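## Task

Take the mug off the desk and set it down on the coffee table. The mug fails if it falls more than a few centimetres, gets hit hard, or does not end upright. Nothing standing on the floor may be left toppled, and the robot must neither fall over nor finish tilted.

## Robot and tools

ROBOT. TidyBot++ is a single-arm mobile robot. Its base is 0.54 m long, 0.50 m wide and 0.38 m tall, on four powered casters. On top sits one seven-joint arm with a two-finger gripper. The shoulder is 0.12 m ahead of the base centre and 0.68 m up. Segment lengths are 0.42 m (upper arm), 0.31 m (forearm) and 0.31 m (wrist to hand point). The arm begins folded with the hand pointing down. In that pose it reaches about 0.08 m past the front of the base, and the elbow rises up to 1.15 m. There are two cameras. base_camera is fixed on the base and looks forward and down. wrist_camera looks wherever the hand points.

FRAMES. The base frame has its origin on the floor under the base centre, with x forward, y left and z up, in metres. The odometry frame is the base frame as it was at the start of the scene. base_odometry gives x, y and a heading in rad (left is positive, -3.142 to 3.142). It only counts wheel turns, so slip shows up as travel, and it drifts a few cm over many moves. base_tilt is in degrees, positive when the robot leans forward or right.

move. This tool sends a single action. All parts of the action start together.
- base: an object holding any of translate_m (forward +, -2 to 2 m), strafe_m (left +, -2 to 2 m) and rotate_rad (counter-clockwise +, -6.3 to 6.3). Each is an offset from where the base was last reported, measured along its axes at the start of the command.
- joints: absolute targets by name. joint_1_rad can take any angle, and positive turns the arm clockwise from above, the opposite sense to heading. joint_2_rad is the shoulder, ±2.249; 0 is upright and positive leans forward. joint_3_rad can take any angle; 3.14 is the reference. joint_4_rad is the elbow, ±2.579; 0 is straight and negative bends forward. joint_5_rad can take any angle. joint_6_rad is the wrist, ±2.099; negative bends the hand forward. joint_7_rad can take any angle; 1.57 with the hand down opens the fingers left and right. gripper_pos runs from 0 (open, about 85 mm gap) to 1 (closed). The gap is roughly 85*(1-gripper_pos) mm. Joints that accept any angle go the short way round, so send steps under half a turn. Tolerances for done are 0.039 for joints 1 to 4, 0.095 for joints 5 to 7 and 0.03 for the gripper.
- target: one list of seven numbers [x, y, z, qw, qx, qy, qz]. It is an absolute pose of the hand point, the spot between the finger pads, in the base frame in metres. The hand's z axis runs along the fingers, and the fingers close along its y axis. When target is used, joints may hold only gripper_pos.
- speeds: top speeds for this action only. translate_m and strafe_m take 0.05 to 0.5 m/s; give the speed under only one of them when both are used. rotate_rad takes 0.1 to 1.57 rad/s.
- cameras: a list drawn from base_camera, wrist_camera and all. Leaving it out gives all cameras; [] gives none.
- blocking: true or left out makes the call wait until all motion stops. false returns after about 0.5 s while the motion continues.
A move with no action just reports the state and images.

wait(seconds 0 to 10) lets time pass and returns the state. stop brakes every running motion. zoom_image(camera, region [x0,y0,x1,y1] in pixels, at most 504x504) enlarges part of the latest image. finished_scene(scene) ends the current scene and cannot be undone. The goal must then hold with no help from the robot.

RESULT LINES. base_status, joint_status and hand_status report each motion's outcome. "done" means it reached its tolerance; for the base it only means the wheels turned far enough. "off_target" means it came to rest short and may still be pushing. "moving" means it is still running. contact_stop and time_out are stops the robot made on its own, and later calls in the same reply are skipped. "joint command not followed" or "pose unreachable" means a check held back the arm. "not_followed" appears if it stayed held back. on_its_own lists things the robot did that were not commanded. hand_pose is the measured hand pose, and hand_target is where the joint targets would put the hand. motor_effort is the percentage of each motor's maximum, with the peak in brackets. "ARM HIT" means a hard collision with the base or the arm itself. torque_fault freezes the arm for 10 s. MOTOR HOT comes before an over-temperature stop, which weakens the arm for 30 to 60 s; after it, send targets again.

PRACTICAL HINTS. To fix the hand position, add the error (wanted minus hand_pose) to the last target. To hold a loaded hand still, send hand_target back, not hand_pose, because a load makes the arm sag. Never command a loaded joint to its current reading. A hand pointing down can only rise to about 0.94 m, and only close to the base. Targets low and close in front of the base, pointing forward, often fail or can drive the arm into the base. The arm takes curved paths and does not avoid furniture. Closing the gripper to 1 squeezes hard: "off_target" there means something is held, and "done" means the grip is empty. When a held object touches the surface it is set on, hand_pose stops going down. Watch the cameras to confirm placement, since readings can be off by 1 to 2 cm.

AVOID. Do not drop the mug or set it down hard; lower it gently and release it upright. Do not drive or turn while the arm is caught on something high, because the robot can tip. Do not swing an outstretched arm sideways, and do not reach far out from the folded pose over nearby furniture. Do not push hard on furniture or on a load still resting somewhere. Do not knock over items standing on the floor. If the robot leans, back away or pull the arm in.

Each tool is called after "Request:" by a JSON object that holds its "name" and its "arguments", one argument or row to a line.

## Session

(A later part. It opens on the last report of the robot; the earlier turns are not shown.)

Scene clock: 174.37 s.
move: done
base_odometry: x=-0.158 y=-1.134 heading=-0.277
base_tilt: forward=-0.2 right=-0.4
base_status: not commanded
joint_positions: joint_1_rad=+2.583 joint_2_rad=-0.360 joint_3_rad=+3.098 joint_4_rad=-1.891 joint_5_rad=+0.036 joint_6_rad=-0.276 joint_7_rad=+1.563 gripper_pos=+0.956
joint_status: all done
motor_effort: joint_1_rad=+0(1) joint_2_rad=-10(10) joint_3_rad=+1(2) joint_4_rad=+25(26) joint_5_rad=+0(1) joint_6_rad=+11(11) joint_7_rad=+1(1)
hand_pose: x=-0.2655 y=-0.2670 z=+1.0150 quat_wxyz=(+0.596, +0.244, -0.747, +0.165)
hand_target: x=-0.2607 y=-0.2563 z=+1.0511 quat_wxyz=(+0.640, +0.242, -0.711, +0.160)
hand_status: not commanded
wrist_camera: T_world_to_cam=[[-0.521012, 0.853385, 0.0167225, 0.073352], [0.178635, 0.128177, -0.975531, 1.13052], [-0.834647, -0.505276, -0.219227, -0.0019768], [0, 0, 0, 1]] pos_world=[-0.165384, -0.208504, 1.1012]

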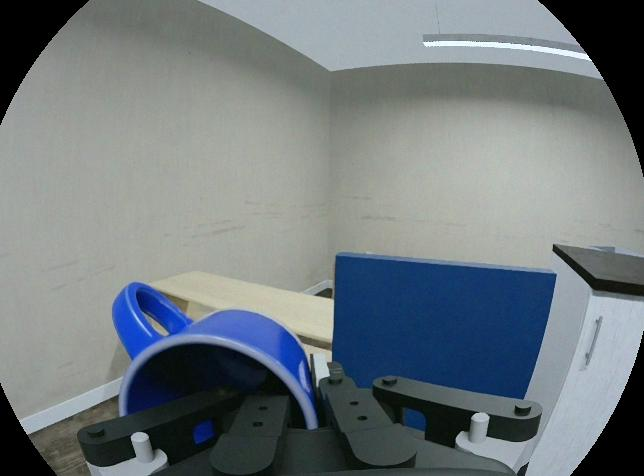

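Request:
{"name": "move", "arguments": {
  "base": {"strafe_m": 0.53},
  "joints": {"joint_1_rad": 3.14},
  "cameras": ["wrist_camera"]
}}

Request:
{"name": "move", "arguments": {
  "base": {"rotate_rad": -1.571}
}}

Scene clock: 208.97 s.
move: done
base_odometry: x=-0.013 y=-0.624 heading=-0.277
base_tilt: forward=-0.2 right=-0.4
base_status: done
joint_positions: joint_1_rad=+3.126 joint_2_rad=-0.362 joint_3_rad=+3.098 joint_4_rad=-1.892 joint_5_rad=+0.036 joint_6_rad=-0.274 joint_7_rad=+1.563 gripper_pos=+0.956
joint_status: all done
motor_effort: joint_1_rad=+0(2) joint_2_rad=-10(12) joint_3_rad=+2(3) joint_4_rad=+25(25) joint_5_rad=+0(1) joint_6_rad=+11(11) joint_7_rad=+0(1)
hand_pose: x=-0.3478 y=-0.0296 z=+1.0156 quat_wxyz=(+0.620, +0.034, -0.784, -0.001)
hand_target: x=-0.3384 y=-0.0246 z=+1.0511 quat_wxyz=(+0.660, +0.043, -0.750, -0.017)
hand_status: not commanded
wrist_camera: T_world_to_cam=[[-0.00438114, 0.999852, 0.0166604, 0.0119388], [0.217085, 0.0172142, -0.976001, 1.12599], [-0.976143, -0.000659264, -0.217128, 0.0130582], [0, 0, 0, 1]] pos_world=[-0.231637, -0.0313115, 1.1016]

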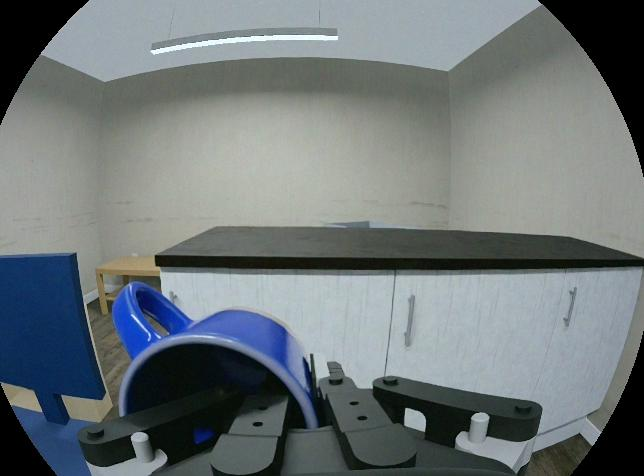

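Scene clock: 211.27 s.
move: done
base_odometry: x=-0.013 y=-0.624 heading=-1.847
base_tilt: forward=-0.2 right=-0.4
base_status: done
joint_positions: joint_1_rad=+3.129 joint_2_rad=-0.362 joint_3_rad=+3.098 joint_4_rad=-1.892 joint_5_rad=+0.036 joint_6_rad=-0.274 joint_7_rad=+1.563 gripper_pos=+0.956
joint_status: not commanded
motor_effort: joint_1_rad=+0(1) joint_2_rad=-9(11) joint_3_rad=+2(2) joint_4_rad=+25(26) joint_5_rad=+0(1) joint_6_rad=+11(12) joint_7_rad=+1(1)
hand_pose: x=-0.3477 y=-0.0282 z=+1.0158 quat_wxyz=(+0.620, +0.033, -0.784, -0.002)
hand_target: x=-0.3384 y=-0.0246 z=+1.0511 quat_wxyz=(+0.660, +0.043, -0.750, -0.017)
hand_status: not commanded
pictures: base_camera, wrist_camera
wrist_camera: T_world_to_cam=[[-0.00150951, 0.99986, 0.0166845, 0.0115705], [0.216629, 0.0166153, -0.976113, 1.12605], [-0.976253, 0.00214091, -0.216624, 0.0126737], [0, 0, 0, 1]] pos_world=[-0.231545, -0.0303057, 1.1017]

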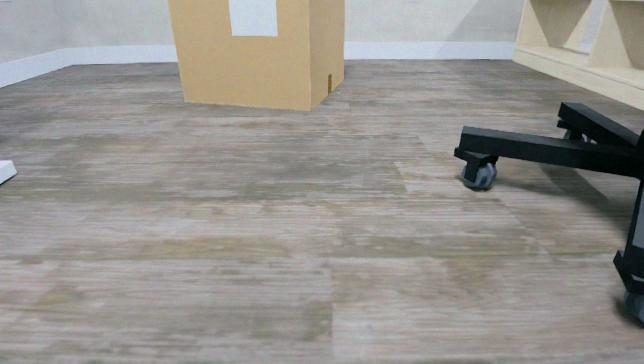

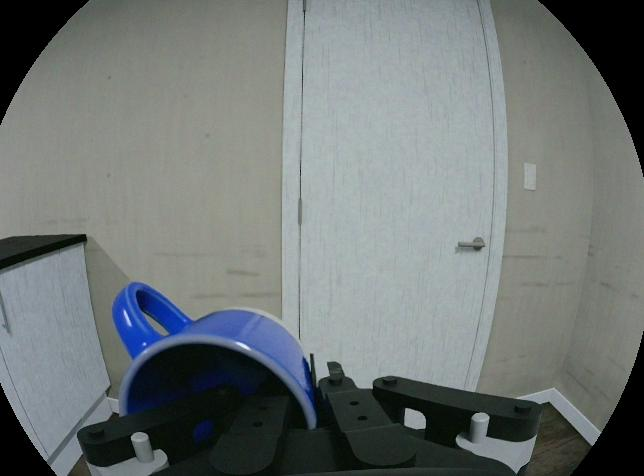

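Request:
{"name": "move", "arguments": {
  "base": {"strafe_m": -0.6},
  "cameras": ["base_camera"]
}}

Request:
{"name": "move", "arguments": {
  "base": {"translate_m": 0.5},
  "speeds": {"translate_m": 0.15}
}}

Scene clock: 218.80 s.
move: done
base_odometry: x=-0.590 y=-0.460 heading=-1.848
base_tilt: forward=-0.2 right=-0.3
base_status: done
joint_positions: joint_1_rad=+3.130 joint_2_rad=-0.362 joint_3_rad=+3.098 joint_4_rad=-1.892 joint_5_rad=+0.036 joint_6_rad=-0.274 joint_7_rad=+1.563 gripper_pos=+0.956
joint_status: not commanded
motor_effort: joint_1_rad=+0(1) joint_2_rad=-10(11) joint_3_rad=+1(3) joint_4_rad=+24(26) joint_5_rad=+0(1) joint_6_rad=+11(11) joint_7_rad=+0(1)
hand_pose: x=-0.3477 y=-0.0281 z=+1.0158 quat_wxyz=(+0.620, +0.033, -0.784, -0.002)
hand_target: x=-0.3384 y=-0.0246 z=+1.0511 quat_wxyz=(+0.660, +0.043, -0.750, -0.017)
hand_status: not commanded

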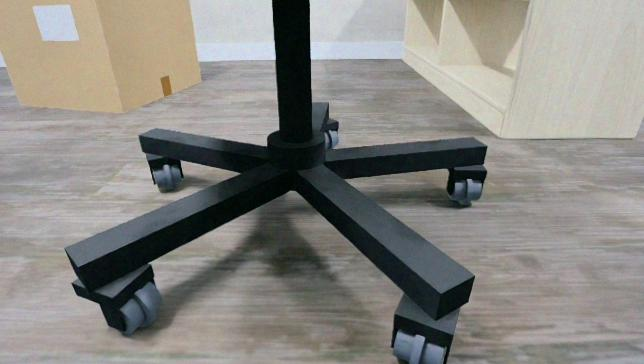

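Scene clock: 222.73 s.
move: done
base_odometry: x=-0.727 y=-0.941 heading=-1.848
base_tilt: forward=-0.2 right=-0.4
base_status: done
joint_positions: joint_1_rad=+3.131 joint_2_rad=-0.375 joint_3_rad=+3.098 joint_4_rad=-1.894 joint_5_rad=+0.036 joint_6_rad=-0.272 joint_7_rad=+1.563 gripper_pos=+0.956
joint_status: not commanded
motor_effort: joint_1_rad=+0(2) joint_2_rad=-9(14) joint_3_rad=+1(3) joint_4_rad=+25(26) joint_5_rad=+0(1) joint_6_rad=+11(12) joint_7_rad=+1(1)
hand_pose: x=-0.3433 y=-0.0276 z=+1.0214 quat_wxyz=(+0.625, +0.032, -0.780, -0.002)
hand_target: x=-0.3384 y=-0.0246 z=+1.0511 quat_wxyz=(+0.660, +0.043, -0.750, -0.017)
hand_status: not commanded
pictures: base_camera, wrist_camera
wrist_camera: T_world_to_cam=[[-0.0000266172, 0.999863, 0.016556, 0.0113864], [0.203336, 0.0162155, -0.978975, 1.12891], [-0.979109, 0.00334037, -0.203309, 0.00369338], [0, 0, 0, 1]] pos_world=[-0.225931, -0.0297029, 1.10573]

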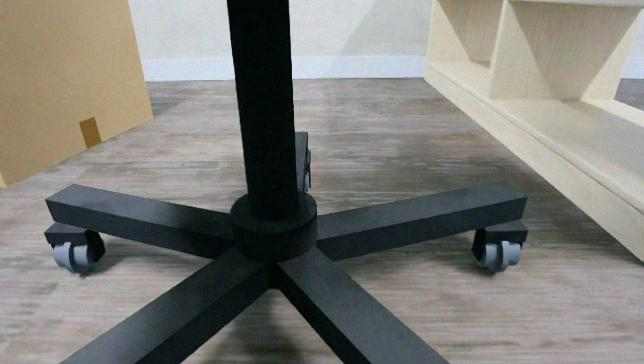

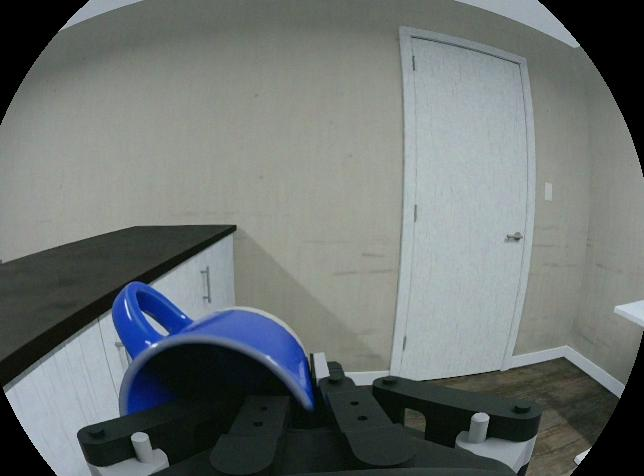

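Request:
{"name": "move", "arguments": {
  "base": {"translate_m": 0.36},
  "speeds": {"translate_m": 0.15},
  "cameras": ["base_camera"]
}}

Request:
{"name": "move", "arguments": {
  "base": {"translate_m": -0.08, "strafe_m": 0.2},
  "cameras": ["base_camera"]
}}

Request:
{"name": "move", "arguments": {
  "base": {"rotate_rad": -1.571}
}}

Scene clock: 230.90 s.
move: done
base_odometry: x=-0.826 y=-1.287 heading=-1.848
base_tilt: forward=-0.2 right=-0.4
base_status: done
joint_positions: joint_1_rad=+3.131 joint_2_rad=-0.380 joint_3_rad=+3.098 joint_4_rad=-1.895 joint_5_rad=+0.036 joint_6_rad=-0.271 joint_7_rad=+1.563 gripper_pos=+0.956
joint_status: not commanded
motor_effort: joint_1_rad=+0(1) joint_2_rad=-9(13) joint_3_rad=+1(2) joint_4_rad=+25(26) joint_5_rad=+0(1) joint_6_rad=+11(12) joint_7_rad=+0(1)
hand_pose: x=-0.3419 y=-0.0276 z=+1.0233 quat_wxyz=(+0.627, +0.032, -0.778, -0.002)
hand_target: x=-0.3384 y=-0.0246 z=+1.0511 quat_wxyz=(+0.660, +0.043, -0.750, -0.017)
hand_status: not commanded

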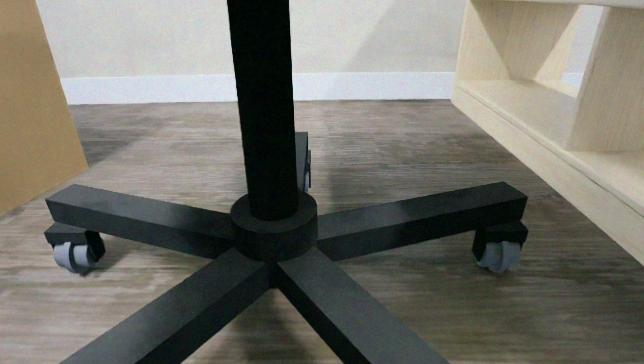

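Scene clock: 232.57 s.
move: done
base_odometry: x=-0.612 y=-1.265 heading=-1.848
base_tilt: forward=-0.2 right=-0.4
base_status: done
joint_positions: joint_1_rad=+3.131 joint_2_rad=-0.380 joint_3_rad=+3.098 joint_4_rad=-1.895 joint_5_rad=+0.036 joint_6_rad=-0.271 joint_7_rad=+1.563 gripper_pos=+0.956
joint_status: not commanded
motor_effort: joint_1_rad=+0(1) joint_2_rad=-9(11) joint_3_rad=+1(3) joint_4_rad=+25(26) joint_5_rad=+0(1) joint_6_rad=+11(12) joint_7_rad=+1(1)
hand_pose: x=-0.3419 y=-0.0273 z=+1.0233 quat_wxyz=(+0.627, +0.032, -0.778, -0.002)
hand_target: x=-0.3384 y=-0.0246 z=+1.0511 quat_wxyz=(+0.660, +0.043, -0.750, -0.017)
hand_status: not commanded

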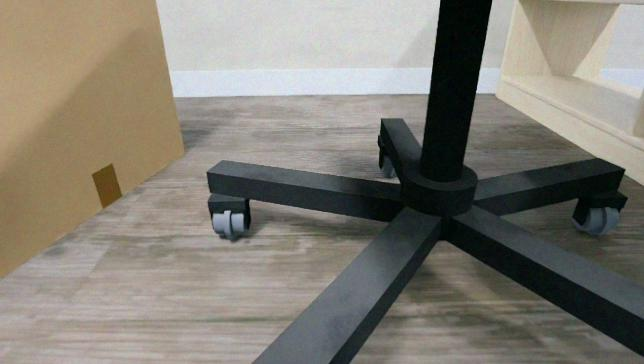

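Scene clock: 234.87 s.
move: done
base_odometry: x=-0.612 y=-1.265 heading=+2.865
base_tilt: forward=-0.2 right=-0.4
base_status: done
joint_positions: joint_1_rad=+3.135 joint_2_rad=-0.383 joint_3_rad=+3.098 joint_4_rad=-1.896 joint_5_rad=+0.036 joint_6_rad=-0.269 joint_7_rad=+1.563 gripper_pos=+0.956
joint_status: not commanded
motor_effort: joint_1_rad=+0(4) joint_2_rad=-9(14) joint_3_rad=+1(4) joint_4_rad=+26(27) joint_5_rad=+0(1) joint_6_rad=+11(12) joint_7_rad=+1(1)
hand_pose: x=-0.3410 y=-0.0254 z=+1.0244 quat_wxyz=(+0.628, +0.031, -0.777, -0.004)
hand_target: x=-0.3384 y=-0.0246 z=+1.0511 quat_wxyz=(+0.660, +0.043, -0.750, -0.017)
hand_status: not commanded
pictures: base_camera, wrist_camera
wrist_camera: T_world_to_cam=[[0.00469821, 0.999852, 0.0165537, 0.0108], [0.19542, 0.0153167, -0.9806, 1.13028], [-0.980708, 0.00784197, -0.195319, -0.00214794], [0, 0, 0, 1]] pos_world=[-0.223035, -0.0280936, 1.10775]

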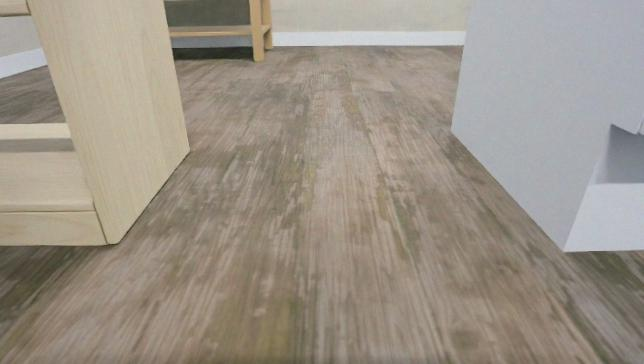

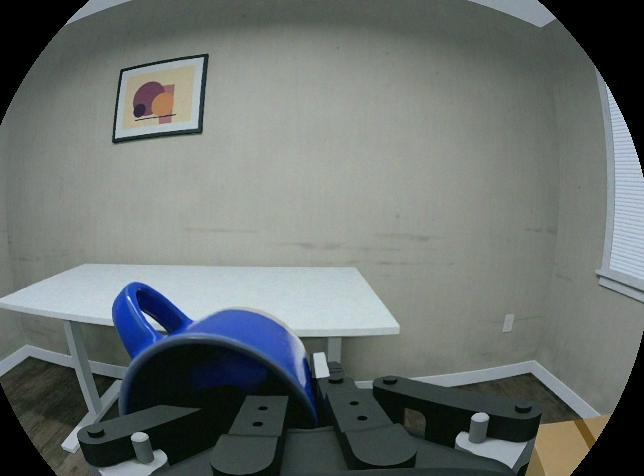

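Request:
{"name": "move", "arguments": {
  "base": {"strafe_m": -0.027},
  "cameras": []
}}

Request:
{"name": "move", "arguments": {
  "base": {"translate_m": 0.35},
  "cameras": ["base_camera"]
}}

Scene clock: 241.07 s.
move: done
base_odometry: x=-0.604 y=-1.239 heading=+2.863
base_tilt: forward=-0.2 right=-0.3
base_status: done
joint_positions: joint_1_rad=+3.135 joint_2_rad=-0.383 joint_3_rad=+3.098 joint_4_rad=-1.896 joint_5_rad=+0.036 joint_6_rad=-0.269 joint_7_rad=+1.563 gripper_pos=+0.956
joint_status: not commanded
motor_effort: joint_1_rad=-1(1) joint_2_rad=-9(10) joint_3_rad=+1(4) joint_4_rad=+25(26) joint_5_rad=+0(0) joint_6_rad=+11(11) joint_7_rad=+1(1)
hand_pose: x=-0.3410 y=-0.0256 z=+1.0243 quat_wxyz=(+0.628, +0.031, -0.777, -0.004)
hand_target: x=-0.3384 y=-0.0246 z=+1.0511 quat_wxyz=(+0.660, +0.043, -0.750, -0.017)
hand_status: not commanded

Scene clock: 243.07 s.
move: done
base_odometry: x=-0.941 y=-1.143 heading=+2.863
base_tilt: forward=-0.1 right=-0.4
base_status: done
joint_positions: joint_1_rad=+3.135 joint_2_rad=-0.388 joint_3_rad=+3.098 joint_4_rad=-1.897 joint_5_rad=+0.036 joint_6_rad=-0.268 joint_7_rad=+1.563 gripper_pos=+0.956
joint_status: not commanded
motor_effort: joint_1_rad=+0(1) joint_2_rad=-9(13) joint_3_rad=+1(2) joint_4_rad=+25(26) joint_5_rad=+0(0) joint_6_rad=+11(12) joint_7_rad=+0(1)
hand_pose: x=-0.3390 y=-0.0256 z=+1.0270 quat_wxyz=(+0.631, +0.031, -0.775, -0.004)
hand_target: x=-0.3384 y=-0.0246 z=+1.0511 quat_wxyz=(+0.660, +0.043, -0.750, -0.017)
hand_status: not commanded

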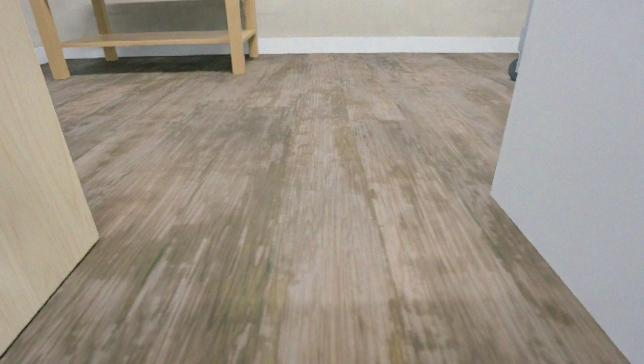

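Request:
{"name": "move", "arguments": {
  "base": {"translate_m": 1.1},
  "cameras": ["base_camera"]
}}

Request:
{"name": "move", "arguments": {
  "base": {"strafe_m": 0.6},
  "cameras": ["base_camera"]
}}

Scene clock: 249.70 s.
move: done
base_odometry: x=-1.999 y=-0.840 heading=+2.863
base_tilt: forward=-0.2 right=-0.4
base_status: done
joint_positions: joint_1_rad=+3.135 joint_2_rad=-0.388 joint_3_rad=+3.098 joint_4_rad=-1.897 joint_5_rad=+0.036 joint_6_rad=-0.268 joint_7_rad=+1.563 gripper_pos=+0.956
joint_status: not commanded
motor_effort: joint_1_rad=+0(1) joint_2_rad=-9(12) joint_3_rad=+1(2) joint_4_rad=+25(26) joint_5_rad=+0(0) joint_6_rad=+11(12) joint_7_rad=+1(1)
hand_pose: x=-0.3390 y=-0.0256 z=+1.0270 quat_wxyz=(+0.631, +0.031, -0.775, -0.004)
hand_target: x=-0.3384 y=-0.0246 z=+1.0511 quat_wxyz=(+0.660, +0.043, -0.750, -0.017)
hand_status: not commanded

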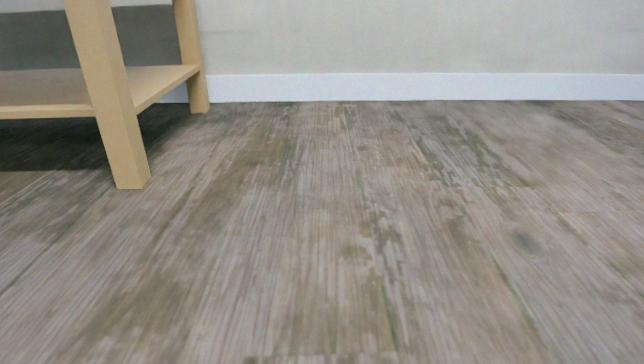

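Scene clock: 252.23 s.
move: done
base_odometry: x=-2.164 y=-1.417 heading=+2.863
base_tilt: forward=-0.2 right=-0.4
base_status: done
joint_positions: joint_1_rad=+3.135 joint_2_rad=-0.388 joint_3_rad=+3.098 joint_4_rad=-1.897 joint_5_rad=+0.036 joint_6_rad=-0.268 joint_7_rad=+1.563 gripper_pos=+0.956
joint_status: not commanded
motor_effort: joint_1_rad=+0(1) joint_2_rad=-9(10) joint_3_rad=+2(3) joint_4_rad=+25(26) joint_5_rad=+0(1) joint_6_rad=+11(12) joint_7_rad=+1(1)
hand_pose: x=-0.3390 y=-0.0257 z=+1.0270 quat_wxyz=(+0.631, +0.031, -0.775, -0.004)
hand_target: x=-0.3384 y=-0.0246 z=+1.0511 quat_wxyz=(+0.660, +0.043, -0.750, -0.017)
hand_status: not commanded

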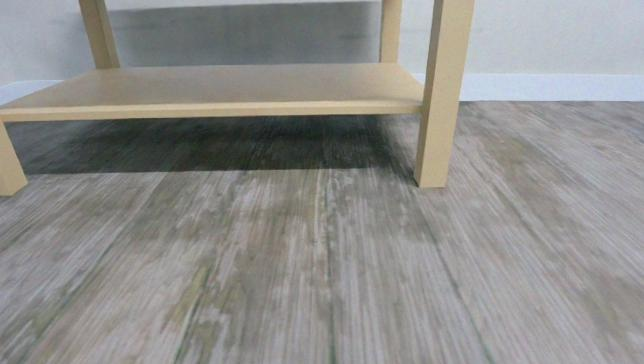

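Request:
{"name": "move", "arguments": {
  "base": {"translate_m": 0.38},
  "speeds": {"translate_m": 0.3},
  "cameras": []
}}

Request:
{"name": "move", "arguments": {
  "joints": {"joint_1_rad": 1.6},
  "cameras": ["wrist_camera"]
}}

Request:
{"name": "move", "arguments": {
  "joints": {"joint_1_rad": 0.0, "joint_2_rad": 0.03, "joint_4_rad": -1.2, "joint_6_rad": -1.95}
}}

Scene clock: 258.67 s.
move: done
base_odometry: x=-2.529 y=-1.313 heading=+2.863
base_tilt: forward=-0.1 right=-0.4
base_status: done
joint_positions: joint_1_rad=+3.135 joint_2_rad=-0.388 joint_3_rad=+3.098 joint_4_rad=-1.897 joint_5_rad=+0.036 joint_6_rad=-0.268 joint_7_rad=+1.563 gripper_pos=+0.956
joint_status: not commanded
motor_effort: joint_1_rad=+0(0) joint_2_rad=-9(13) joint_3_rad=+1(2) joint_4_rad=+25(26) joint_5_rad=+0(0) joint_6_rad=+11(12) joint_7_rad=+1(1)
hand_pose: x=-0.3390 y=-0.0257 z=+1.0269 quat_wxyz=(+0.631, +0.031, -0.775, -0.004)
hand_target: x=-0.3384 y=-0.0246 z=+1.0511 quat_wxyz=(+0.660, +0.043, -0.750, -0.017)
hand_status: not commanded

Scene clock: 261.43 s.
move: done
base_odometry: x=-2.529 y=-1.313 heading=+2.863
base_tilt: forward=-0.2 right=-0.3
base_status: not commanded
joint_positions: joint_1_rad=+1.617 joint_2_rad=-0.388 joint_3_rad=+3.098 joint_4_rad=-1.897 joint_5_rad=+0.036 joint_6_rad=-0.268 joint_7_rad=+1.563 gripper_pos=+0.956
joint_status: all done
motor_effort: joint_1_rad=+0(2) joint_2_rad=-9(10) joint_3_rad=+1(2) joint_4_rad=+25(26) joint_5_rad=+0(0) joint_6_rad=+11(12) joint_7_rad=+0(1)
hand_pose: x=+0.1204 y=-0.4588 z=+1.0269 quat_wxyz=(+0.460, +0.556, -0.541, +0.431)
hand_target: x=+0.1295 y=-0.4580 z=+1.0511 quat_wxyz=(+0.485, +0.553, -0.508, +0.447)
hand_status: not commanded
wrist_camera: T_world_to_cam=[[-0.998227, 0.0571428, 0.0166765, 0.130013], [-0.00552044, 0.190078, -0.981753, 1.15477], [-0.05927, -0.980105, -0.189426, -0.115973], [0, 0, 0, 1]] pos_world=[0.129283, -0.340591, 1.10956]

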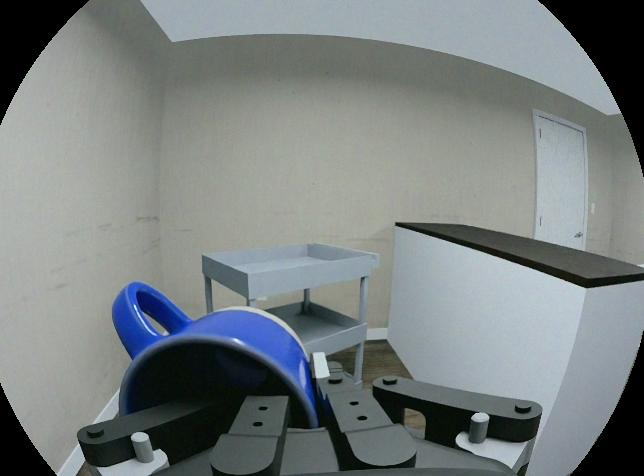

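Scene clock: 264.67 s.
move: done
base_odometry: x=-2.529 y=-1.313 heading=+2.863
base_tilt: forward=-0.1 right=-0.4
base_status: not commanded
joint_positions: joint_1_rad=+0.017 joint_2_rad=+0.010 joint_3_rad=+3.098 joint_4_rad=-1.217 joint_5_rad=+0.036 joint_6_rad=-1.879 joint_7_rad=+1.563 gripper_pos=+0.956
joint_status: all done
motor_effort: joint_1_rad=+0(2) joint_2_rad=-17(18) joint_3_rad=+0(2) joint_4_rad=+18(26) joint_5_rad=+0(1) joint_6_rad=+1(13) joint_7_rad=+1(1)
hand_pose: x=+0.4300 y=-0.0012 z=+0.8974 quat_wxyz=(+0.017, +1.000, +0.004, +0.018)
hand_target: x=+0.4155 y=+0.0036 z=+0.8966 quat_wxyz=(+0.016, +0.999, +0.030, -0.019)
hand_status: not commanded
pictures: base_camera, wrist_camera
wrist_camera: T_world_to_cam=[[-0.0322807, -0.996848, 0.0724693, -0.0516444], [-0.99827, 0.0285925, -0.0513662, 0.534105], [0.0491323, -0.0740021, -0.996047, 1.00465], [0, 0, 0, 1]] pos_world=[0.482153, 0.00759341, 1.03186]

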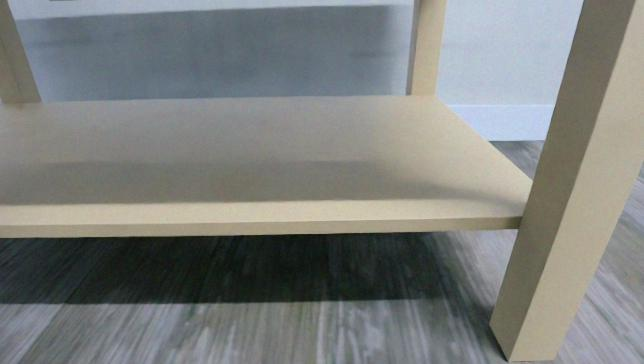

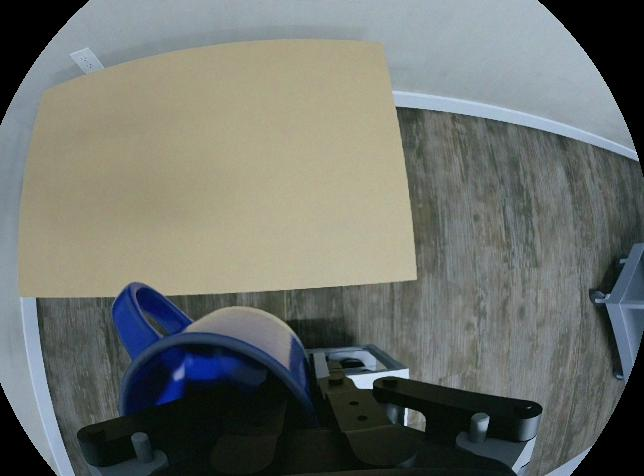

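Request:
{"name": "move", "arguments": {
  "joints": {"joint_1_rad": 0.0, "joint_2_rad": 0.5, "joint_4_rad": -1.44, "joint_6_rad": -1.13},
  "cameras": ["wrist_camera"]
}}

Scene clock: 274.50 s.
move: done
base_odometry: x=-2.529 y=-1.313 heading=+2.863
base_tilt: forward=-0.2 right=-0.4
base_status: not commanded
joint_positions: joint_1_rad=+0.017 joint_2_rad=+0.510 joint_3_rad=+3.098 joint_4_rad=-1.432 joint_5_rad=+0.036 joint_6_rad=-1.201 joint_7_rad=+1.563 gripper_pos=+0.956
joint_status: all done
motor_effort: joint_1_rad=+0(1) joint_2_rad=-35(38) joint_3_rad=+0(1) joint_4_rad=+18(20) joint_5_rad=+0(1) joint_6_rad=+1(2) joint_7_rad=+1(1)
hand_pose: x=+0.6163 y=+0.0025 z=+0.6240 quat_wxyz=(+0.006, +1.000, +0.013, -0.001)
hand_target: x=+0.6357 y=+0.0122 z=+0.6276 quat_wxyz=(+0.006, +0.999, +0.040, +0.036)
hand_status: not commanded
wrist_camera: T_world_to_cam=[[-0.0111572, -0.998541, 0.0528324, -0.0228053], [-0.99986, 0.0104802, -0.0130748, 0.683022], [0.0125021, -0.0529709, -0.998518, 0.747523], [0, 0, 0, 1]] pos_world=[0.673327, 0.00966676, 0.756551]

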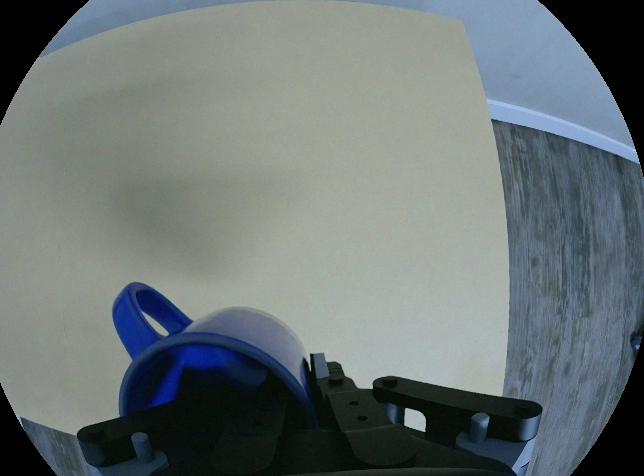

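Request:
{"name": "move", "arguments": {
  "joints": {"joint_2_rad": 0.6, "joint_4_rad": -1.545, "joint_6_rad": -0.93},
  "cameras": ["wrist_camera"]
}}

Scene clock: 278.43 s.
move: done
base_odometry: x=-2.529 y=-1.313 heading=+2.863
base_tilt: forward=-0.2 right=-0.3
base_status: not commanded
joint_positions: joint_1_rad=+0.017 joint_2_rad=+0.612 joint_3_rad=+3.098 joint_4_rad=-1.540 joint_5_rad=+0.036 joint_6_rad=-1.000 joint_7_rad=+1.563 gripper_pos=+0.956
joint_status: all done
motor_effort: joint_1_rad=+0(0) joint_2_rad=-36(40) joint_3_rad=-1(1) joint_4_rad=+16(18) joint_5_rad=+0(0) joint_6_rad=+1(2) joint_7_rad=+1(1)
hand_pose: x=+0.6201 y=+0.0047 z=+0.5427 quat_wxyz=(+0.003, +1.000, +0.015, -0.005)
hand_target: x=+0.6408 y=+0.0145 z=+0.5482 quat_wxyz=(+0.002, +0.999, +0.043, +0.034)
hand_status: not commanded
wrist_camera: T_world_to_cam=[[-0.00650756, -0.998923, 0.0459314, -0.0154091], [-0.999967, 0.00627776, -0.0051455, 0.681479], [0.00485161, -0.0459634, -0.998931, 0.671361], [0, 0, 0, 1]] pos_world=[0.678099, 0.0111874, 0.674858]

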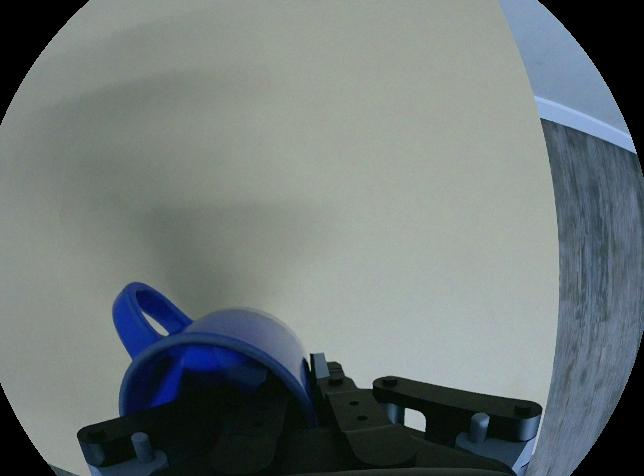

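Request:
{"name": "move", "arguments": {
  "joints": {"joint_2_rad": 0.62, "joint_4_rad": -1.563, "joint_6_rad": -0.892},
  "cameras": ["wrist_camera"]
}}

Request:
{"name": "move", "arguments": {
  "joints": {"joint_2_rad": 0.635, "joint_4_rad": -1.573, "joint_6_rad": -0.867},
  "cameras": ["wrist_camera"]
}}

Scene clock: 281.80 s.
move: done
base_odometry: x=-2.529 y=-1.313 heading=+2.863
base_tilt: forward=-0.2 right=-0.4
base_status: not commanded
joint_positions: joint_1_rad=+0.017 joint_2_rad=+0.619 joint_3_rad=+3.098 joint_4_rad=-1.554 joint_5_rad=+0.036 joint_6_rad=-0.956 joint_7_rad=+1.563 gripper_pos=+0.956
joint_status: all done
motor_effort: joint_1_rad=+0(0) joint_2_rad=-36(38) joint_3_rad=-1(1) joint_4_rad=+16(17) joint_5_rad=+0(0) joint_6_rad=+1(2) joint_7_rad=+1(1)
hand_pose: x=+0.6257 y=+0.0052 z=+0.5358 quat_wxyz=(+0.002, +1.000, +0.016, +0.007)
hand_target: x=+0.6410 y=+0.0150 z=+0.5335 quat_wxyz=(+0.002, +0.999, +0.043, +0.034)
hand_status: not commanded
wrist_camera: T_world_to_cam=[[-0.00690512, -0.998995, 0.0442902, -0.0134582], [-0.999599, 0.00567959, -0.0277369, 0.699061], [0.0274574, -0.044464, -0.998634, 0.650106], [0, 0, 0, 1]] pos_world=[0.680838, 0.0114912, 0.669203]

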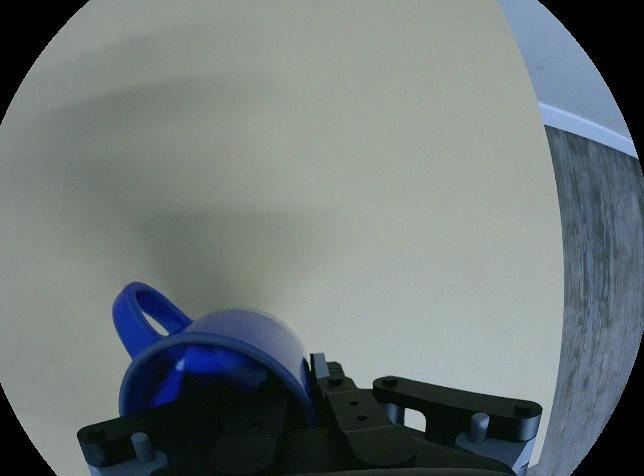

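Scene clock: 282.43 s.
move: done
base_odometry: x=-2.529 y=-1.313 heading=+2.863
base_tilt: forward=-0.1 right=-0.4
base_status: not commanded
joint_positions: joint_1_rad=+0.017 joint_2_rad=+0.630 joint_3_rad=+3.098 joint_4_rad=-1.562 joint_5_rad=+0.036 joint_6_rad=-0.931 joint_7_rad=+1.563 gripper_pos=+0.956
joint_status: all done
motor_effort: joint_1_rad=+0(0) joint_2_rad=-36(37) joint_3_rad=+0(1) joint_4_rad=+15(17) joint_5_rad=+0(0) joint_6_rad=+1(2) joint_7_rad=+1(1)
hand_pose: x=+0.6281 y=+0.0055 z=+0.5284 quat_wxyz=(+0.002, +1.000, +0.016, +0.010)
hand_target: x=+0.6415 y=+0.0153 z=+0.5234 quat_wxyz=(+0.001, +0.999, +0.043, +0.034)
hand_status: not commanded
wrist_camera: T_world_to_cam=[[-0.00695444, -0.99904, 0.0432491, -0.0122127], [-0.999399, 0.00547525, -0.0342266, 0.70454], [0.033957, -0.0434611, -0.998478, 0.638548], [0, 0, 0, 1]] pos_world=[0.682349, 0.0116934, 0.662218]

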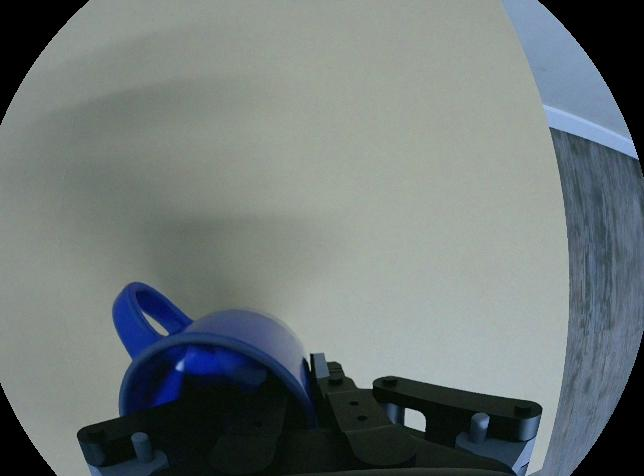

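Request:
{"name": "move", "arguments": {
  "joints": {"joint_2_rad": 0.647, "joint_4_rad": -1.583, "joint_6_rad": -0.855},
  "cameras": []
}}

Request:
{"name": "move", "arguments": {
  "joints": {"joint_2_rad": 0.657, "joint_4_rad": -1.591, "joint_6_rad": -0.845},
  "cameras": ["wrist_camera"]
}}

Request:
{"name": "move", "arguments": {
  "joints": {"joint_2_rad": 0.667, "joint_4_rad": -1.599, "joint_6_rad": -0.835},
  "cameras": ["wrist_camera"]
}}

Scene clock: 285.60 s.
move: done
base_odometry: x=-2.529 y=-1.313 heading=+2.863
base_tilt: forward=-0.1 right=-0.4
base_status: not commanded
joint_positions: joint_1_rad=+0.017 joint_2_rad=+0.641 joint_3_rad=+3.098 joint_4_rad=-1.571 joint_5_rad=+0.036 joint_6_rad=-0.920 joint_7_rad=+1.563 gripper_pos=+0.956
joint_status: all done
motor_effort: joint_1_rad=+0(0) joint_2_rad=-36(37) joint_3_rad=+0(1) joint_4_rad=+15(17) joint_5_rad=+0(0) joint_6_rad=+1(1) joint_7_rad=+1(1)
hand_pose: x=+0.6250 y=+0.0057 z=+0.5203 quat_wxyz=(+0.001, +1.000, +0.016, +0.005)
hand_target: x=+0.6383 y=+0.0154 z=+0.5147 quat_wxyz=(+0.001, +0.999, +0.043, +0.029)
hand_status: not commanded

Scene clock: 286.23 s.
move: done
base_odometry: x=-2.529 y=-1.313 heading=+2.863
base_tilt: forward=-0.1 right=-0.4
base_status: not commanded
joint_positions: joint_1_rad=+0.017 joint_2_rad=+0.650 joint_3_rad=+3.098 joint_4_rad=-1.579 joint_5_rad=+0.036 joint_6_rad=-0.911 joint_7_rad=+1.563 gripper_pos=+0.956
joint_status: all done
motor_effort: joint_1_rad=+0(0) joint_2_rad=-36(37) joint_3_rad=-1(1) joint_4_rad=+15(16) joint_5_rad=+0(0) joint_6_rad=+1(2) joint_7_rad=+1(1)
hand_pose: x=+0.6225 y=+0.0058 z=+0.5136 quat_wxyz=(+0.001, +1.000, +0.016, +0.001)
hand_target: x=+0.6356 y=+0.0155 z=+0.5076 quat_wxyz=(+0.000, +0.999, +0.043, +0.025)
hand_status: not commanded
wrist_camera: T_world_to_cam=[[-0.00569068, -0.999081, 0.0424751, -0.0117106], [-0.999845, 0.00497777, -0.0168712, 0.689759], [0.0166443, -0.0425645, -0.998955, 0.635018], [0, 0, 0, 1]] pos_world=[0.679016, 0.011896, 0.646489]

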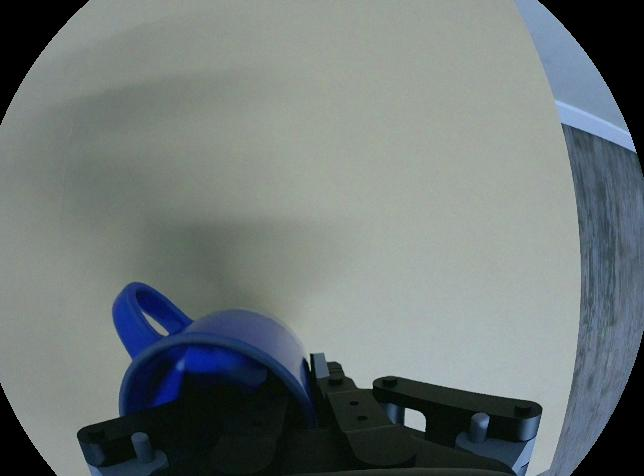

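Scene clock: 286.87 s.
move: done
base_odometry: x=-2.529 y=-1.313 heading=+2.863
base_tilt: forward=-0.1 right=-0.4
base_status: not commanded
joint_positions: joint_1_rad=+0.017 joint_2_rad=+0.660 joint_3_rad=+3.098 joint_4_rad=-1.587 joint_5_rad=+0.036 joint_6_rad=-0.901 joint_7_rad=+1.563 gripper_pos=+0.956
joint_status: all done
motor_effort: joint_1_rad=+0(0) joint_2_rad=-36(38) joint_3_rad=-1(1) joint_4_rad=+15(16) joint_5_rad=+0(1) joint_6_rad=+0(1) joint_7_rad=+1(1)
hand_pose: x=+0.6199 y=+0.0059 z=+0.5067 quat_wxyz=(+0.001, +1.000, +0.016, -0.003)
hand_target: x=+0.6329 y=+0.0156 z=+0.5005 quat_wxyz=(+0.000, +0.999, +0.043, +0.021)
hand_status: not commanded
wrist_camera: T_world_to_cam=[[-0.00504276, -0.9991, 0.0421173, -0.0115132], [-0.99995, 0.00467437, -0.00884071, 0.683061], [0.00863588, -0.0421598, -0.999074, 0.633139], [0, 0, 0, 1]] pos_world=[0.677501, 0.0119973, 0.639076]

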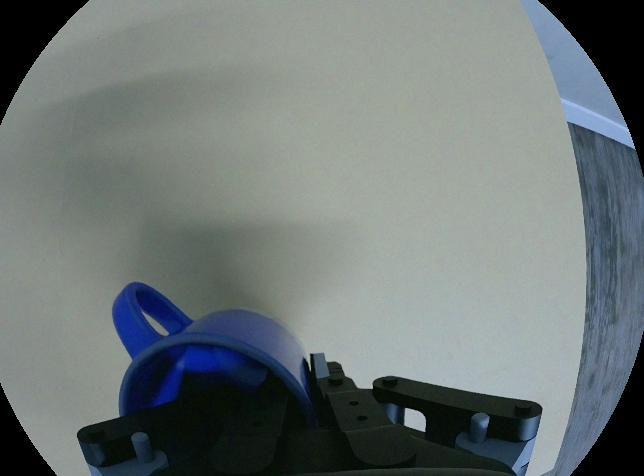

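Request:
{"name": "move", "arguments": {
  "joints": {"joint_2_rad": 0.677, "joint_4_rad": -1.607, "joint_6_rad": -0.82},
  "cameras": []
}}

Request:
{"name": "move", "arguments": {
  "joints": {"joint_2_rad": 0.687, "joint_4_rad": -1.615, "joint_6_rad": -0.803},
  "cameras": ["wrist_camera"]
}}

Request:
{"name": "move", "arguments": {
  "joints": {"joint_2_rad": 0.697, "joint_4_rad": -1.623, "joint_6_rad": -0.785},
  "cameras": ["wrist_camera"]
}}

Scene clock: 291.47 s.
move: done
base_odometry: x=-2.529 y=-1.313 heading=+2.863
base_tilt: forward=-0.2 right=-0.4
base_status: not commanded
joint_positions: joint_1_rad=+0.017 joint_2_rad=+0.670 joint_3_rad=+3.098 joint_4_rad=-1.595 joint_5_rad=+0.036 joint_6_rad=-0.885 joint_7_rad=+1.563 gripper_pos=+0.956
joint_status: all done
motor_effort: joint_1_rad=+0(0) joint_2_rad=-37(38) joint_3_rad=-1(1) joint_4_rad=+15(16) joint_5_rad=+0(0) joint_6_rad=+1(2) joint_7_rad=+1(1)
hand_pose: x=+0.6191 y=+0.0061 z=+0.4998 quat_wxyz=(+0.000, +1.000, +0.016, -0.004)
hand_target: x=+0.6316 y=+0.0158 z=+0.4936 quat_wxyz=(+0.000, +0.999, +0.043, +0.019)
hand_status: not commanded

Scene clock: 292.10 s.
move: done
base_odometry: x=-2.529 y=-1.313 heading=+2.863
base_tilt: forward=-0.2 right=-0.4
base_status: not commanded
joint_positions: joint_1_rad=+0.017 joint_2_rad=+0.680 joint_3_rad=+3.098 joint_4_rad=-1.603 joint_5_rad=+0.036 joint_6_rad=-0.868 joint_7_rad=+1.563 gripper_pos=+0.956
joint_status: all done
motor_effort: joint_1_rad=+0(0) joint_2_rad=-37(38) joint_3_rad=-1(1) joint_4_rad=+15(15) joint_5_rad=+0(0) joint_6_rad=+1(1) joint_7_rad=+1(1)
hand_pose: x=+0.6185 y=+0.0064 z=+0.4929 quat_wxyz=(+0.000, +1.000, +0.016, -0.004)
hand_target: x=+0.6308 y=+0.0160 z=+0.4867 quat_wxyz=(-0.001, +0.999, +0.044, +0.019)
hand_status: not commanded
wrist_camera: T_world_to_cam=[[-0.00453406, -0.999164, 0.0406308, -0.0101395], [-0.99997, 0.00427708, -0.00640947, 0.680429], [0.00623033, -0.0406586, -0.999154, 0.620829], [0, 0, 0, 1]] pos_world=[0.676495, 0.0122007, 0.625076]

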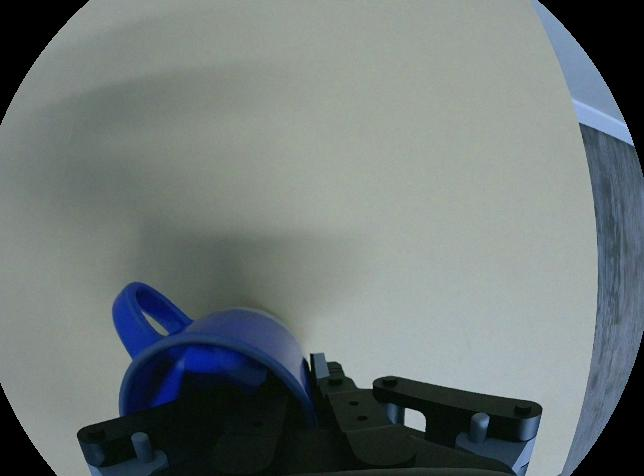

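Scene clock: 292.73 s.
move: done
base_odometry: x=-2.529 y=-1.313 heading=+2.863
base_tilt: forward=-0.1 right=-0.3
base_status: not commanded
joint_positions: joint_1_rad=+0.017 joint_2_rad=+0.690 joint_3_rad=+3.098 joint_4_rad=-1.611 joint_5_rad=+0.036 joint_6_rad=-0.849 joint_7_rad=+1.563 gripper_pos=+0.956
joint_status: all done
motor_effort: joint_1_rad=+0(0) joint_2_rad=-36(38) joint_3_rad=-1(1) joint_4_rad=+14(15) joint_5_rad=+0(0) joint_6_rad=+1(1) joint_7_rad=+1(1)
hand_pose: x=+0.6181 y=+0.0066 z=+0.4859 quat_wxyz=(+0.000, +1.000, +0.016, -0.004)
hand_target: x=+0.6302 y=+0.0162 z=+0.4798 quat_wxyz=(-0.001, +0.999, +0.044, +0.019)
hand_status: not commanded
wrist_camera: T_world_to_cam=[[-0.00433834, -0.999193, 0.0399325, -0.00936039], [-0.99997, 0.00407808, -0.00659661, 0.680002], [0.00642844, -0.0399599, -0.999181, 0.613822], [0, 0, 0, 1]] pos_world=[0.675995, 0.0124024, 0.618179]

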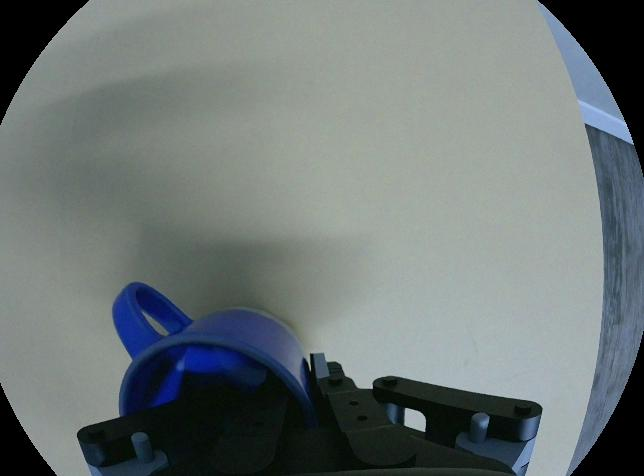

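Request:
{"name": "move", "arguments": {
  "joints": {"joint_2_rad": 0.707, "joint_4_rad": -1.631, "joint_6_rad": -0.767},
  "cameras": ["wrist_camera"]
}}

Request:
{"name": "move", "arguments": {
  "joints": {"joint_2_rad": 0.717, "joint_4_rad": -1.639, "joint_6_rad": -0.749},
  "cameras": ["wrist_camera"]
}}

Scene clock: 299.87 s.
move: done
base_odometry: x=-2.529 y=-1.313 heading=+2.863
base_tilt: forward=-0.1 right=-0.4
base_status: not commanded
joint_positions: joint_1_rad=+0.017 joint_2_rad=+0.700 joint_3_rad=+3.098 joint_4_rad=-1.619 joint_5_rad=+0.036 joint_6_rad=-0.831 joint_7_rad=+1.563 gripper_pos=+0.956
joint_status: all done
motor_effort: joint_1_rad=+0(1) joint_2_rad=-37(38) joint_3_rad=-1(1) joint_4_rad=+14(15) joint_5_rad=+0(0) joint_6_rad=+1(1) joint_7_rad=+1(1)
hand_pose: x=+0.6178 y=+0.0069 z=+0.4791 quat_wxyz=(-0.001, +1.000, +0.016, -0.004)
hand_target: x=+0.6295 y=+0.0165 z=+0.4730 quat_wxyz=(-0.001, +0.999, +0.044, +0.019)
hand_status: not commanded
wrist_camera: T_world_to_cam=[[-0.00416512, -0.999225, 0.0391318, -0.00852007], [-0.999965, 0.00387902, -0.00738436, 0.680038], [0.00722685, -0.0391612, -0.999207, 0.606609], [0, 0, 0, 1]] pos_world=[0.675595, 0.0126042, 0.611483]

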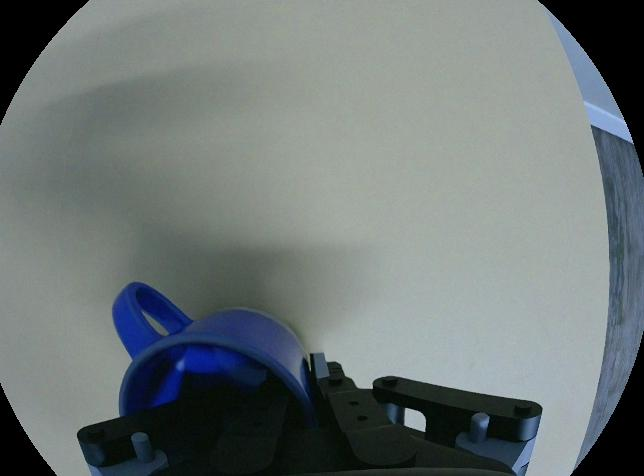

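Scene clock: 300.40 s.
move: done
base_odometry: x=-2.529 y=-1.313 heading=+2.863
base_tilt: forward=-0.2 right=-0.4
base_status: not commanded
joint_positions: joint_1_rad=+0.017 joint_2_rad=+0.705 joint_3_rad=+3.098 joint_4_rad=-1.626 joint_5_rad=+0.036 joint_6_rad=-0.814 joint_7_rad=+1.563 gripper_pos=+0.956
joint_status: all done
motor_effort: joint_1_rad=-1(1) joint_2_rad=-33(38) joint_3_rad=-1(1) joint_4_rad=+13(15) joint_5_rad=+0(1) joint_6_rad=+1(2) joint_7_rad=+1(1)
hand_pose: x=+0.6182 y=+0.0071 z=+0.4748 quat_wxyz=(-0.001, +1.000, +0.017, -0.001)
hand_target: x=+0.6287 y=+0.0167 z=+0.4662 quat_wxyz=(-0.002, +0.999, +0.044, +0.019)
hand_status: not commanded
wrist_camera: T_world_to_cam=[[-0.00422654, -0.999253, 0.0384142, -0.00777786], [-0.999925, 0.0037803, -0.0116818, 0.682398], [0.0115278, -0.0384606, -0.999194, 0.599506], [0, 0, 0, 1]] pos_world=[0.675403, 0.0127057, 0.607293]

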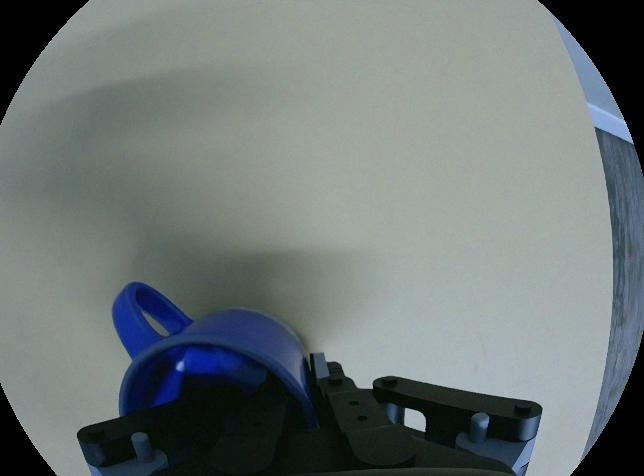

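Request:
{"name": "move", "arguments": {
  "joints": {"joint_2_rad": 0.723, "joint_4_rad": -1.644, "joint_6_rad": -0.738},
  "cameras": ["wrist_camera"]
}}

Scene clock: 302.30 s.
move: done
base_odometry: x=-2.529 y=-1.313 heading=+2.863
base_tilt: forward=-0.2 right=-0.3
base_status: not commanded
joint_positions: joint_1_rad=+0.017 joint_2_rad=+0.705 joint_3_rad=+3.098 joint_4_rad=-1.628 joint_5_rad=+0.036 joint_6_rad=-0.809 joint_7_rad=+1.563 gripper_pos=+0.956
joint_status: all done
motor_effort: joint_1_rad=+0(1) joint_2_rad=-31(33) joint_3_rad=+0(1) joint_4_rad=+13(13) joint_5_rad=+0(0) joint_6_rad=+2(3) joint_7_rad=+1(1)
hand_pose: x=+0.6189 y=+0.0072 z=+0.4745 quat_wxyz=(-0.001, +1.000, +0.017, +0.000)
hand_target: x=+0.6282 y=+0.0169 z=+0.4621 quat_wxyz=(-0.002, +0.999, +0.044, +0.019)
hand_status: not commanded
wrist_camera: T_world_to_cam=[[-0.00425643, -0.999261, 0.0381984, -0.00752545], [-0.999877, 0.00367497, -0.0152796, 0.684758], [0.0151279, -0.0382587, -0.999153, 0.597055], [0, 0, 0, 1]] pos_world=[0.675609, 0.0128062, 0.6073]

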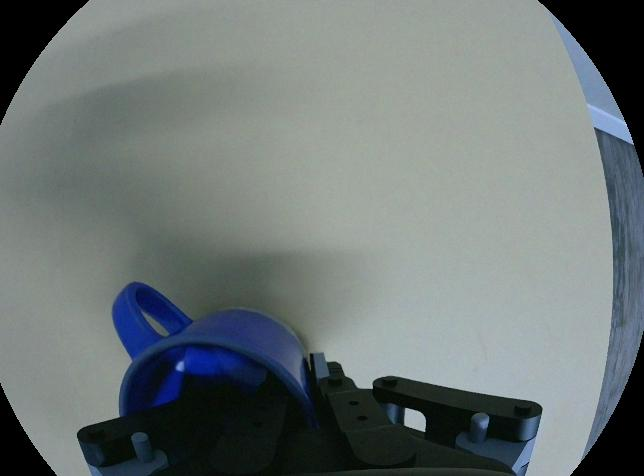

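Request:
{"name": "move", "arguments": {
  "joints": {"joint_2_rad": 0.715, "joint_4_rad": -1.637, "joint_6_rad": -0.752},
  "cameras": []
}}

Request:
{"name": "move", "arguments": {
  "joints": {"gripper_pos": 0.85},
  "cameras": ["wrist_camera"]
}}

Scene clock: 305.63 s.
move: done
base_odometry: x=-2.529 y=-1.313 heading=+2.863
base_tilt: forward=-0.1 right=-0.3
base_status: not commanded
joint_positions: joint_1_rad=+0.017 joint_2_rad=+0.705 joint_3_rad=+3.098 joint_4_rad=-1.628 joint_5_rad=+0.036 joint_6_rad=-0.809 joint_7_rad=+1.563 gripper_pos=+0.956
joint_status: all done
motor_effort: joint_1_rad=+0(0) joint_2_rad=-31(32) joint_3_rad=+0(1) joint_4_rad=+12(13) joint_5_rad=+0(0) joint_6_rad=+2(3) joint_7_rad=+1(1)
hand_pose: x=+0.6189 y=+0.0072 z=+0.4745 quat_wxyz=(-0.001, +1.000, +0.017, +0.000)
hand_target: x=+0.6293 y=+0.0167 z=+0.4677 quat_wxyz=(-0.002, +0.999, +0.044, +0.019)
hand_status: not commanded

Scene clock: 306.23 s.
move: done
base_odometry: x=-2.529 y=-1.313 heading=+2.863
base_tilt: forward=-0.1 right=-0.4
base_status: not commanded
joint_positions: joint_1_rad=+0.017 joint_2_rad=+0.711 joint_3_rad=+3.098 joint_4_rad=-1.628 joint_5_rad=+0.036 joint_6_rad=-0.808 joint_7_rad=+1.563 gripper_pos=+0.850
joint_status: all done
motor_effort: joint_1_rad=+0(0) joint_2_rad=-34(36) joint_3_rad=+0(1) joint_4_rad=+13(13) joint_5_rad=+0(0) joint_6_rad=+2(2) joint_7_rad=+1(1)
hand_pose: x=+0.6179 y=+0.0072 z=+0.4717 quat_wxyz=(-0.001, +1.000, +0.017, -0.002)
hand_target: x=+0.6293 y=+0.0167 z=+0.4677 quat_wxyz=(-0.002, +0.999, +0.044, +0.019)
hand_status: not commanded
wrist_camera: T_world_to_cam=[[-0.0039641, -0.999265, 0.0381185, -0.00755673], [-0.999941, 0.00357509, -0.010268, 0.681418], [0.0101242, -0.0381569, -0.99922, 0.597372], [0, 0, 0, 1]] pos_world=[0.6753, 0.0128066, 0.604191]

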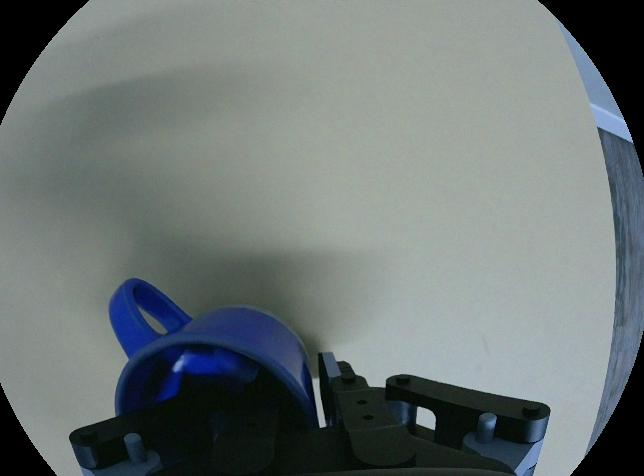

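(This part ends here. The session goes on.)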